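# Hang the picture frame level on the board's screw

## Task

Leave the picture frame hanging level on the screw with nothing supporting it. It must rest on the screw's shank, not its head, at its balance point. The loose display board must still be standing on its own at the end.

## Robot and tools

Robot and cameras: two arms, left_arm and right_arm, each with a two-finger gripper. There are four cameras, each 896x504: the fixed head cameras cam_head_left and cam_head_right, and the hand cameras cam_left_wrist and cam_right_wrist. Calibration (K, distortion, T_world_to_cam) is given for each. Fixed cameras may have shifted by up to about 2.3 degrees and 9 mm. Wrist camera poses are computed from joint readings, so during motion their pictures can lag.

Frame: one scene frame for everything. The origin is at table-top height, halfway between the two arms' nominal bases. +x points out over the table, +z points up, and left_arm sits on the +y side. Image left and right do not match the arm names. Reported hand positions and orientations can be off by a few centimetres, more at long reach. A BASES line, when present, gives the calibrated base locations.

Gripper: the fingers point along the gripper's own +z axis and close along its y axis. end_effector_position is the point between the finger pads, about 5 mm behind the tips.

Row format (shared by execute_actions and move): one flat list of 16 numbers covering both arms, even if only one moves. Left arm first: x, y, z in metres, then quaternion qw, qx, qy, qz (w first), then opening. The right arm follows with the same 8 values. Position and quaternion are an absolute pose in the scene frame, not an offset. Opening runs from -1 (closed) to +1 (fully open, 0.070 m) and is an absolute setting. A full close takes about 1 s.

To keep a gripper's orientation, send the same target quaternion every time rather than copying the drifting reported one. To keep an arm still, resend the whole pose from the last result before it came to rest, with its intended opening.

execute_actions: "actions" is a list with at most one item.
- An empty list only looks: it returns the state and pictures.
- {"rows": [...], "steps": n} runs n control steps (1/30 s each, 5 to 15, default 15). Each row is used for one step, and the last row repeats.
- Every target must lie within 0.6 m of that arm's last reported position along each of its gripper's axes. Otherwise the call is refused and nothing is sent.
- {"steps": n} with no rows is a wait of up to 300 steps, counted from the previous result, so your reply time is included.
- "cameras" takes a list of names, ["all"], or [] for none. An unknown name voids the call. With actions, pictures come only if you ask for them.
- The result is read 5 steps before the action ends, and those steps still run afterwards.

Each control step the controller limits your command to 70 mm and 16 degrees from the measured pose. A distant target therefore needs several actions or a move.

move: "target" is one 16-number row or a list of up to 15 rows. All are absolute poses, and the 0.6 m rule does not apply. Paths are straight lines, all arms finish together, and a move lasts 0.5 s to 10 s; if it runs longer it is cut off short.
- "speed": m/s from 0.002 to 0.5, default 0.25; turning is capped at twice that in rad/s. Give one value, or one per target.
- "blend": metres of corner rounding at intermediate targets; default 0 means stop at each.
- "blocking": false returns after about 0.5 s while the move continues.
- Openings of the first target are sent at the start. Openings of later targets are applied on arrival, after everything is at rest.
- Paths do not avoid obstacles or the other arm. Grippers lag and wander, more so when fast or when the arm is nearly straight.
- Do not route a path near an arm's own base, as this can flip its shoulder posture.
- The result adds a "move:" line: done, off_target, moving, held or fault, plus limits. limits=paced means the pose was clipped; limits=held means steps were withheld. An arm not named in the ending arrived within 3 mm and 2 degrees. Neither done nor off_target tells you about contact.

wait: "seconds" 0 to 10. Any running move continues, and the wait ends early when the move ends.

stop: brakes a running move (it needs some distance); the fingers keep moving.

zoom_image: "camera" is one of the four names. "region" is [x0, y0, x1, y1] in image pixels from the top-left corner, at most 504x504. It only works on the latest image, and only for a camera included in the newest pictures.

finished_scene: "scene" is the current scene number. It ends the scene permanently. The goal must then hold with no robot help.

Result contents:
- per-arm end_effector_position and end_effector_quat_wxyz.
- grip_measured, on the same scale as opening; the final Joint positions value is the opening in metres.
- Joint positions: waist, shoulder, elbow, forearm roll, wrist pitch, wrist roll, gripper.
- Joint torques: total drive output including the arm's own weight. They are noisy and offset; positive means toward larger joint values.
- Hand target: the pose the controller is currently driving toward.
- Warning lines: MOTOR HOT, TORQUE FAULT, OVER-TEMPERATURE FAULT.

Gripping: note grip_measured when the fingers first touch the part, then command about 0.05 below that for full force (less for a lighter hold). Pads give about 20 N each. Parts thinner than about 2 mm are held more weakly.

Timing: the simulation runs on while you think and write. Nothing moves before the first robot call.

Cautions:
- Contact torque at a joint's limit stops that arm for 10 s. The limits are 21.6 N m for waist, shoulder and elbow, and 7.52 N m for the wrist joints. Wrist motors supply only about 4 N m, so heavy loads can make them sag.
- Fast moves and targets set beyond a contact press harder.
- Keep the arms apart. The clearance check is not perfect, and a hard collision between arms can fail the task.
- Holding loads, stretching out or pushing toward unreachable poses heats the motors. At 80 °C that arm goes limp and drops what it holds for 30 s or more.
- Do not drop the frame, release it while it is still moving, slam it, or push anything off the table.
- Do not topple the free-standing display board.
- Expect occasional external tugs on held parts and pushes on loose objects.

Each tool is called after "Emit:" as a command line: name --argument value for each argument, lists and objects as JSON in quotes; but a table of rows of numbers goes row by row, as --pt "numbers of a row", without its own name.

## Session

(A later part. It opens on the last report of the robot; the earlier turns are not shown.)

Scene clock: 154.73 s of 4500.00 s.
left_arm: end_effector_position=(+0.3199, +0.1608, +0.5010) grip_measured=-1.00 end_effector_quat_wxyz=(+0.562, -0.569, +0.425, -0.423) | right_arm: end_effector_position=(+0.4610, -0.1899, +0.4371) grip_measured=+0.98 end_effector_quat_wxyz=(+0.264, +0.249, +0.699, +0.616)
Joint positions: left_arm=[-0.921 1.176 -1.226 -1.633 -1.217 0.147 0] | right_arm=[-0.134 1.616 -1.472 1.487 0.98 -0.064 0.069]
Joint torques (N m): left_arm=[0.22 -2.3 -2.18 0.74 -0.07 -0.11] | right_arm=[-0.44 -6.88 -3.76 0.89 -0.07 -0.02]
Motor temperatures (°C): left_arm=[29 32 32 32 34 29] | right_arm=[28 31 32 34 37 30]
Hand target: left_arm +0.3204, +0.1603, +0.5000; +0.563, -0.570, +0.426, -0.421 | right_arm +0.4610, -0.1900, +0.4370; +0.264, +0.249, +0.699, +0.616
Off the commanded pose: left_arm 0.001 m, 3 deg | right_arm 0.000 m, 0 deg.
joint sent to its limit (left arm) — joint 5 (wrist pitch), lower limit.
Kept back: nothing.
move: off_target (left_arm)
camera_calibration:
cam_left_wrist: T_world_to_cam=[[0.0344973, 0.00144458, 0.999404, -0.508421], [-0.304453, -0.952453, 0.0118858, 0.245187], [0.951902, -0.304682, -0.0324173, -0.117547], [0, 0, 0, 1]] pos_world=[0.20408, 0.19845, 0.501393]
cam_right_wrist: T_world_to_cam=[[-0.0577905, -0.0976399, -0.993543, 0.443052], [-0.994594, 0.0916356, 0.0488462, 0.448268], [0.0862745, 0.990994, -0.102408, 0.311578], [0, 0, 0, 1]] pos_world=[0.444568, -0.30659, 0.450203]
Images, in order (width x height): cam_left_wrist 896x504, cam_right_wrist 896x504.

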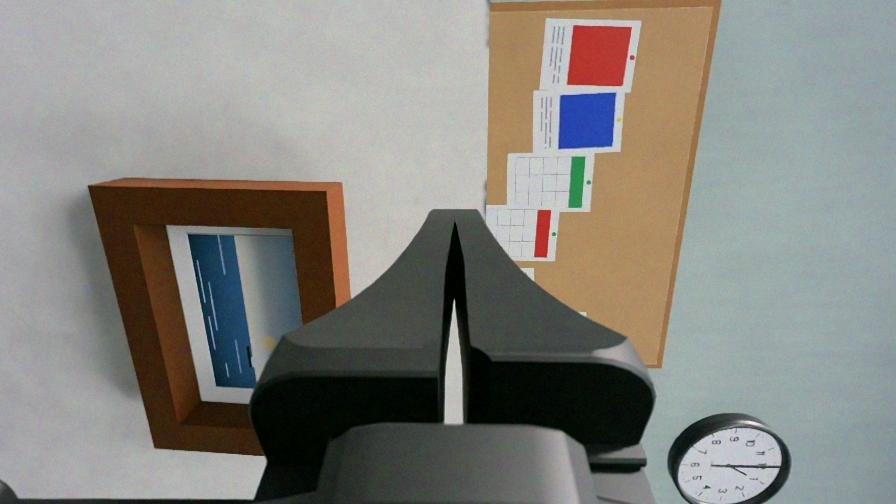

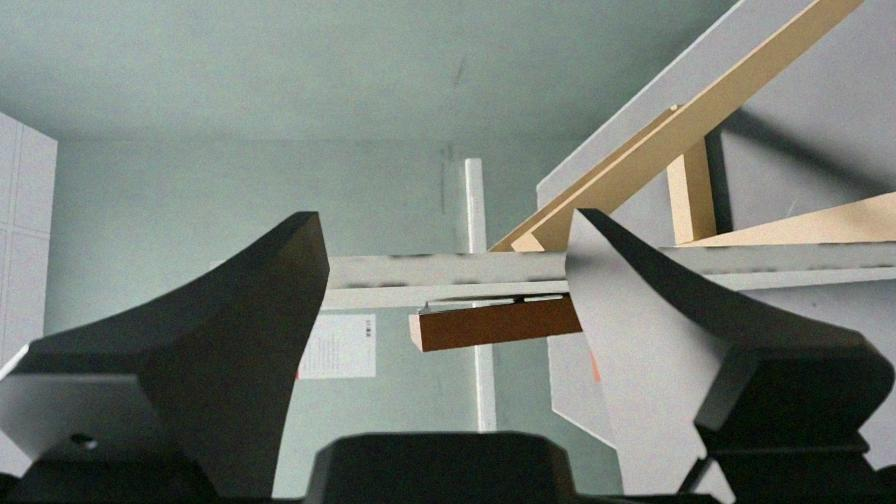

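Emit:
zoom_image --camera "cam_left_wrist" --region '[70, 165, 220, 265]'

Emit:
zoom_image --camera "cam_left_wrist" --region '[220, 165, 370, 265]'

Emit:
zoom_image --camera "cam_left_wrist" --region '[230, 230, 380, 330]'

Emit:
zoom_image --camera "cam_left_wrist" --region '[130, 370, 280, 470]'

Emit:
zoom_image --camera "cam_left_wrist" --region '[480, 0, 630, 100]'

Emit:
zoom_image --camera "cam_left_wrist" --region '[600, 0, 750, 100]'

Emit:
zoom_image --camera "cam_left_wrist" --region '[560, 280, 710, 380]'

Emit:
zoom_image --camera "cam_left_wrist" --region '[430, 130, 580, 230]'

Scaled by 3.360 from the camera's 896x504 image, which has a finer 1280x720 frame.

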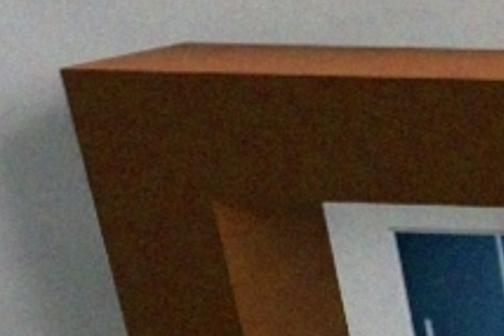

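Scaled by 3.360 from the camera's 896x504 image, which has a finer 1280x720 frame.

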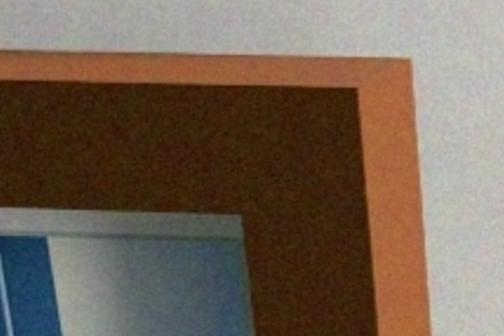

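Scaled by 3.360 from the camera's 896x504 image, which has a finer 1280x720 frame.

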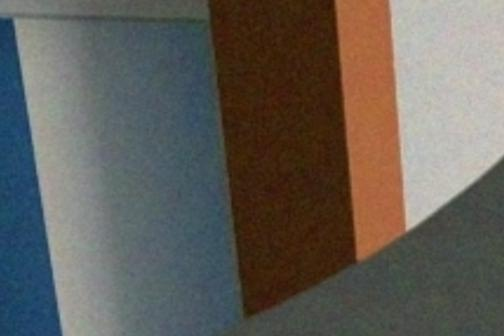

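Scaled by 3.360 from the camera's 896x504 image, which has a finer 1280x720 frame.

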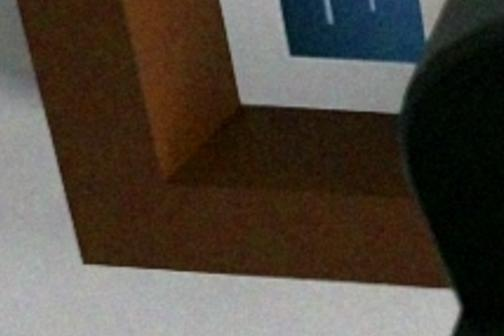

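Scaled by 3.360 from the camera's 896x504 image, which has a finer 1280x720 frame.

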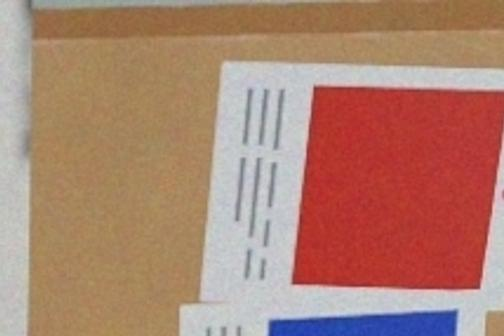

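Scaled by 3.360 from the camera's 896x504 image, which has a finer 1280x720 frame.

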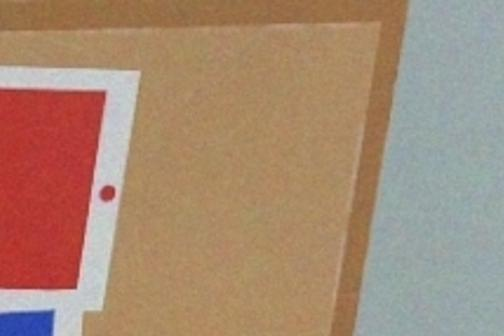

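Scaled by 3.360 from the camera's 896x504 image, which has a finer 1280x720 frame.

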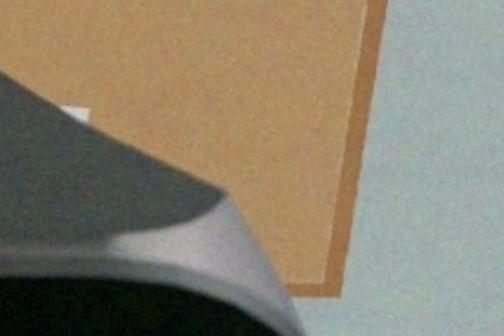

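Scaled by 3.360 from the camera's 896x504 image, which has a finer 1280x720 frame.

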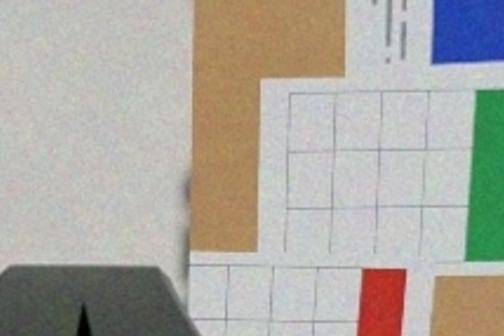

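Emit:
execute_actions --actions '[]' --cameras '["all"]'

Emit:
zoom_image --camera "cam_head_left" --region '[355, 20, 485, 120]'

Emit:
zoom_image --camera "cam_head_right" --region '[345, 25, 475, 125]'

Emit:
zoom_image --camera "cam_right_wrist" --region '[385, 275, 475, 335]'

Scene clock: 158.70 s of 4500.00 s.
left_arm: end_effector_position=(+0.3203, +0.1603, +0.5003) grip_measured=-1.00 end_effector_quat_wxyz=(+0.563, -0.569, +0.426, -0.422) | right_arm: end_effector_position=(+0.4610, -0.1899, +0.4371) grip_measured=+0.98 end_effector_quat_wxyz=(+0.264, +0.249, +0.699, +0.616)
Joint positions: left_arm=[-0.921 1.178 -1.226 -1.633 -1.217 0.147 0] | right_arm=[-0.134 1.616 -1.472 1.487 0.98 -0.064 0.069]
Joint torques (N m): left_arm=[-0.62 -2.2 -2.22 1 -0.16 -0.12] | right_arm=[-0.49 -6.88 -3.75 0.88 -0.09 0.01]
Motor temperatures (°C): left_arm=[29 31 32 32 34 29] | right_arm=[28 31 32 34 37 30]
Hand target: left_arm +0.3204, +0.1603, +0.5000; +0.563, -0.570, +0.426, -0.421 | right_arm +0.4610, -0.1900, +0.4370; +0.264, +0.249, +0.699, +0.616
Off the commanded pose: left_arm 0.000 m, 3 deg | right_arm 0.000 m, 0 deg.
Steps of this call (1-119: nothing new was sent). Readings (end_effector_position of left_arm | right_arm):
1: (+0.3199, +0.1608, +0.5010) | (+0.4610, -0.1899, +0.4371)
2: (+0.3199, +0.1608, +0.5010) | (+0.4610, -0.1899, +0.4371)
4: (+0.3201, +0.1606, +0.5008) | (+0.4610, -0.1899, +0.4371)
8: (+0.3203, +0.1603, +0.5005) | (+0.4610, -0.1899, +0.4371)
119: the state above
camera_calibration:
cam_left_wrist: T_world_to_cam=[[0.0358965, 0.0000920228, 0.999356, -0.507891], [-0.304428, -0.952471, 0.0110227, 0.24524], [0.951859, -0.304628, -0.0341624, -0.117232], [0, 0, 0, 1]] pos_world=[0.204478, 0.197919, 0.500855]
cam_right_wrist: T_world_to_cam=[[-0.0577905, -0.0976399, -0.993543, 0.443052], [-0.994594, 0.0916356, 0.0488462, 0.448268], [0.0862745, 0.990994, -0.102408, 0.311578], [0, 0, 0, 1]] pos_world=[0.444568, -0.30659, 0.450203]

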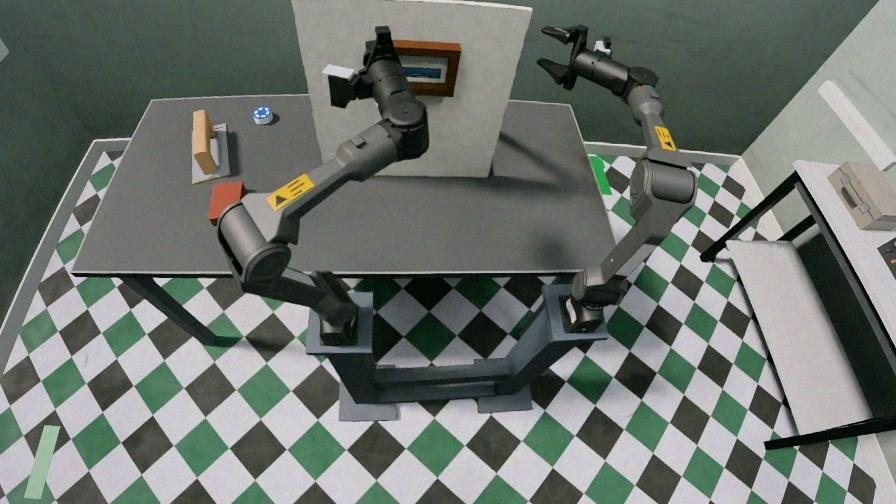

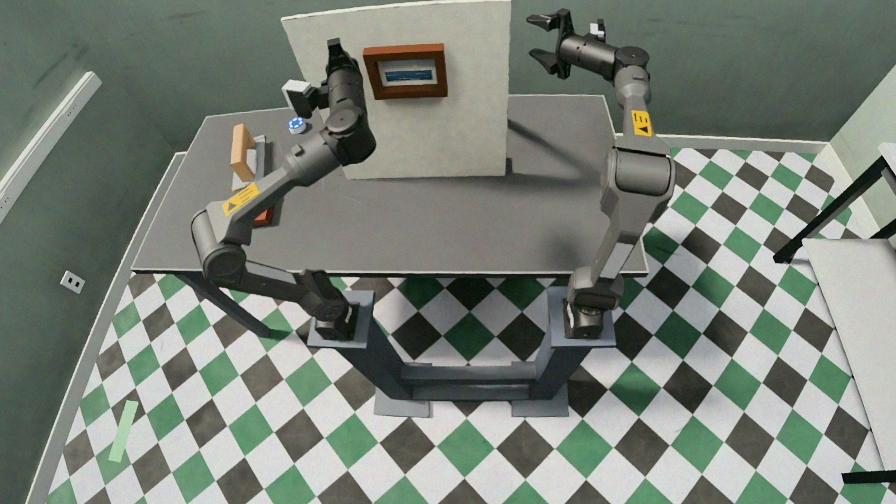

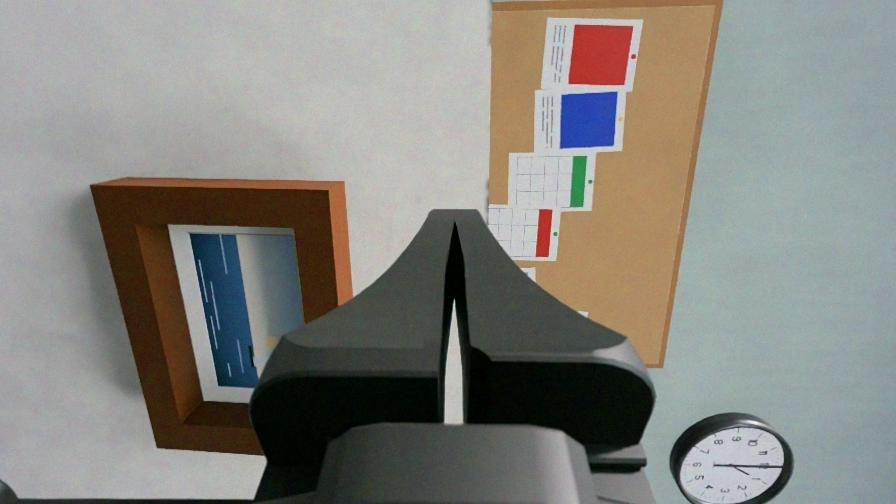

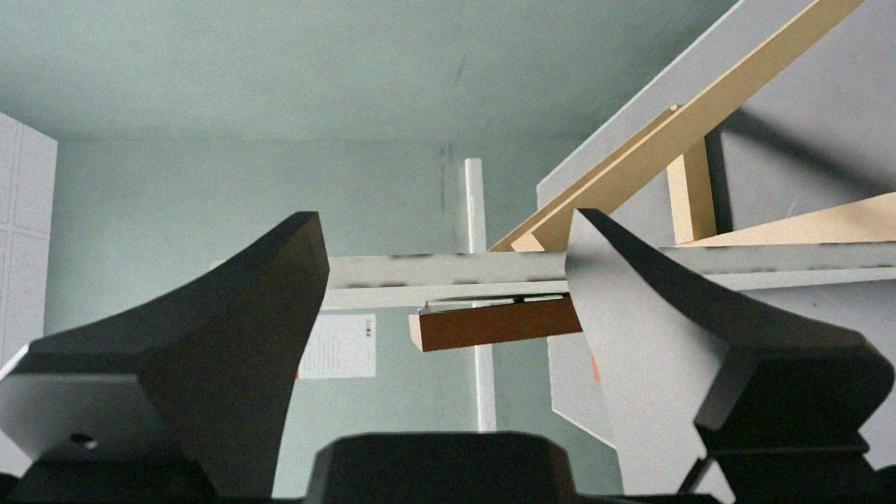

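Scaled by 3.877 from the camera's 896x504 image, which has a finer 1280x720 frame.

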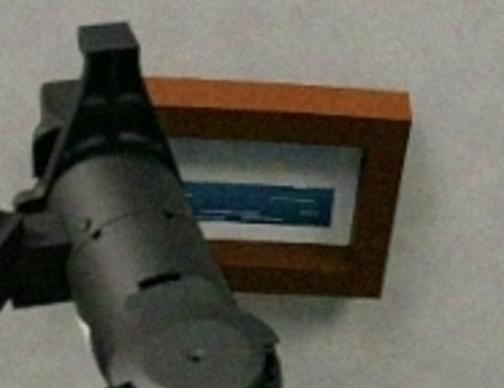

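Scaled by 3.877 from the camera's 896x504 image, which has a finer 1280x720 frame.

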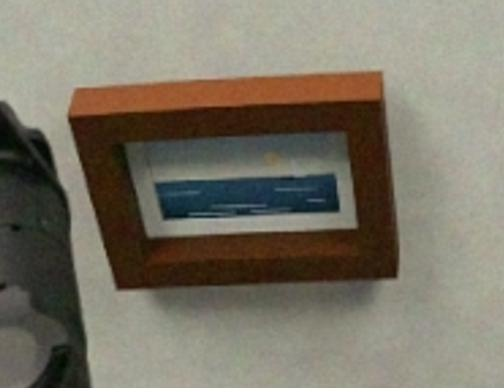

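Scaled by 5.600 from the camera's 896x504 image, which has a finer 1280x720 frame.

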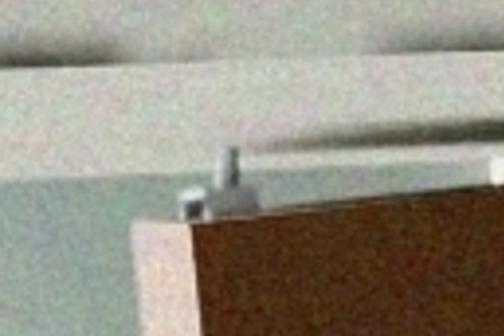

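Emit:
zoom_image --camera "cam_right_wrist" --region '[405, 290, 445, 320]'

Emit:
zoom_image --camera "cam_right_wrist" --region '[400, 280, 520, 360]'

Scaled by 12.600 from the camera's 896x504 image, which has a finer 1280x720 frame.

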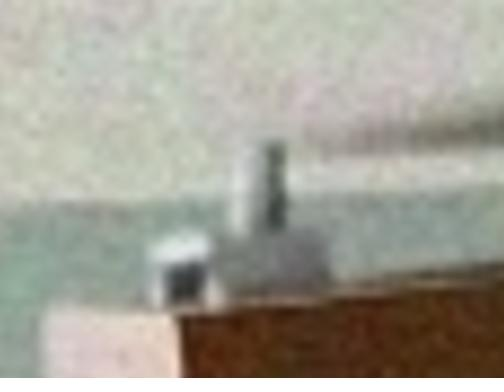

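Scaled by 4.200 from the camera's 896x504 image, which has a finer 1280x720 frame.

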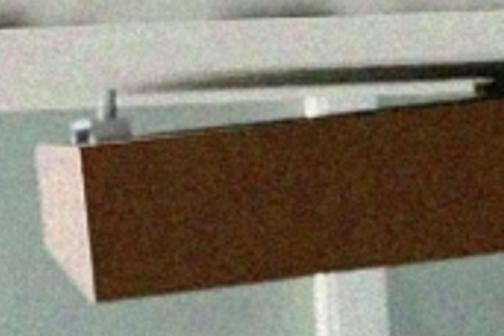

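Emit:
move --target '[0.3203, 0.1603, 0.5003, 0.563, -0.569, 0.426, -0.422, -1, 0.461, -0.195, 0.51, 0.29424, 0.21241, 0.77343, 0.51949, 1]' --speed 0.08 --cameras '["cam_right_wrist"]'

Emit:
zoom_image --camera "cam_right_wrist" --region '[380, 200, 560, 340]'

Scene clock: 167.87 s of 4500.00 s.
left_arm: end_effector_position=(+0.3203, +0.1603, +0.5001) grip_measured=-1.00 end_effector_quat_wxyz=(+0.563, -0.569, +0.426, -0.422) | right_arm: end_effector_position=(+0.4608, -0.1951, +0.5105) grip_measured=+0.98 end_effector_quat_wxyz=(+0.295, +0.212, +0.773, +0.520)
Joint positions: left_arm=[-0.921 1.178 -1.225 -1.632 -1.217 0.147 0] | right_arm=[-0.114 1.745 -2.118 0.98 1.17 0.433 0.069]
Joint torques (N m): left_arm=[-0.7 -3.73 -2.14 1.02 0.23 -0.13] | right_arm=[0.56 -5.97 -3.28 0.76 -0.54 -0.16]
Motor temperatures (°C): left_arm=[29 31 32 32 34 29] | right_arm=[28 31 32 34 37 30]
Hand target: left_arm +0.3203, +0.1603, +0.5003; +0.563, -0.569, +0.426, -0.422 | right_arm +0.4610, -0.1950, +0.5100; +0.294, +0.212, +0.774, +0.520
Off the commanded pose: left_arm 0.000 m, 0 deg | right_arm 0.001 m, 0 deg.
Kept back: nothing.
move: done
camera_calibration:
cam_right_wrist: T_world_to_cam=[[-0.0570612, -0.35201, -0.934255, 0.435235], [-0.994566, 0.101656, 0.0224427, 0.460421], [0.0870725, 0.930459, -0.355898, 0.441421], [0, 0, 0, 1]] pos_world=[0.444319, -0.304322, 0.553388]
Images, in order (width x height): cam_right_wrist 896x504.

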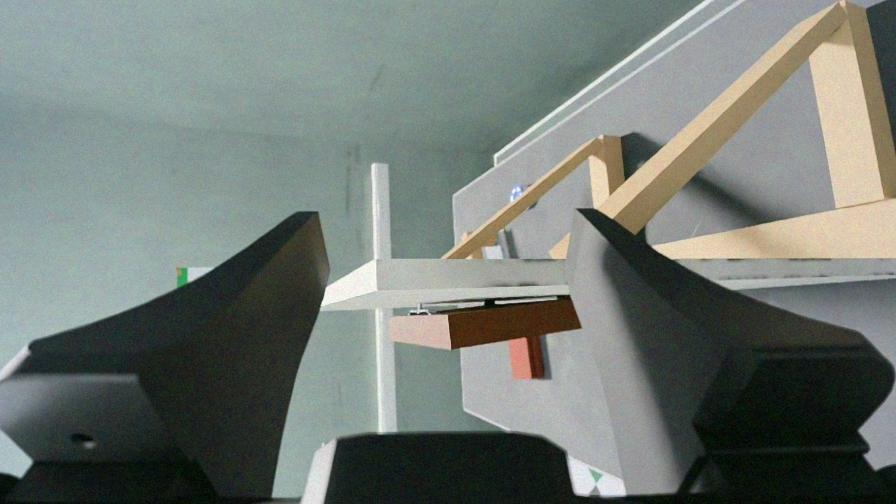

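Scaled by 2.800 from the camera's 896x504 image, which has a finer 1280x720 frame.

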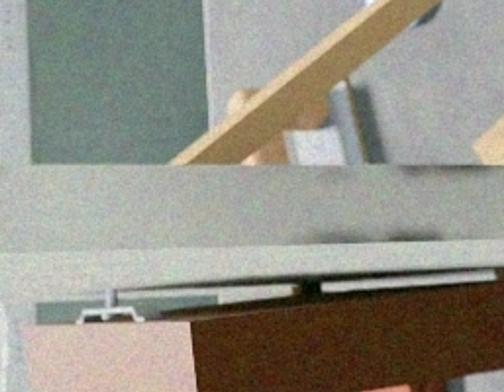

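Emit:
zoom_image --camera "cam_right_wrist" --region '[395, 292, 445, 328]'

Emit:
zoom_image --camera "cam_right_wrist" --region '[400, 298, 436, 322]'

Scaled by 10.080 from the camera's 896x504 image, which has a finer 1280x720 frame.

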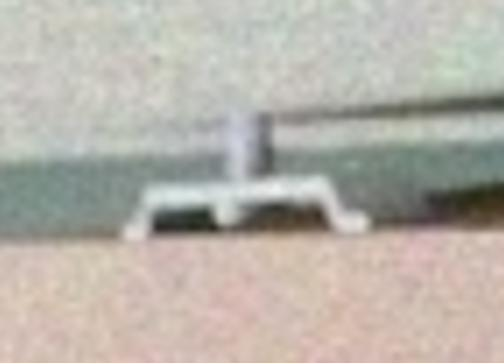

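Scaled by 14.000 from the camera's 896x504 image, which has a finer 1280x720 frame.

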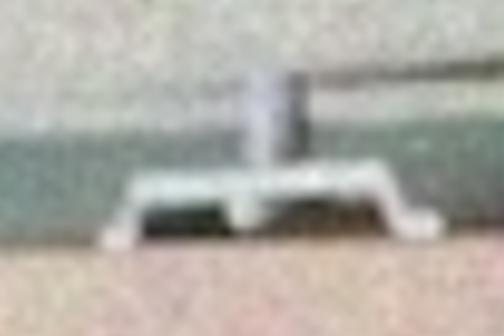

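Emit:
finished_scene --scene 2

The scene is finished: the task was done.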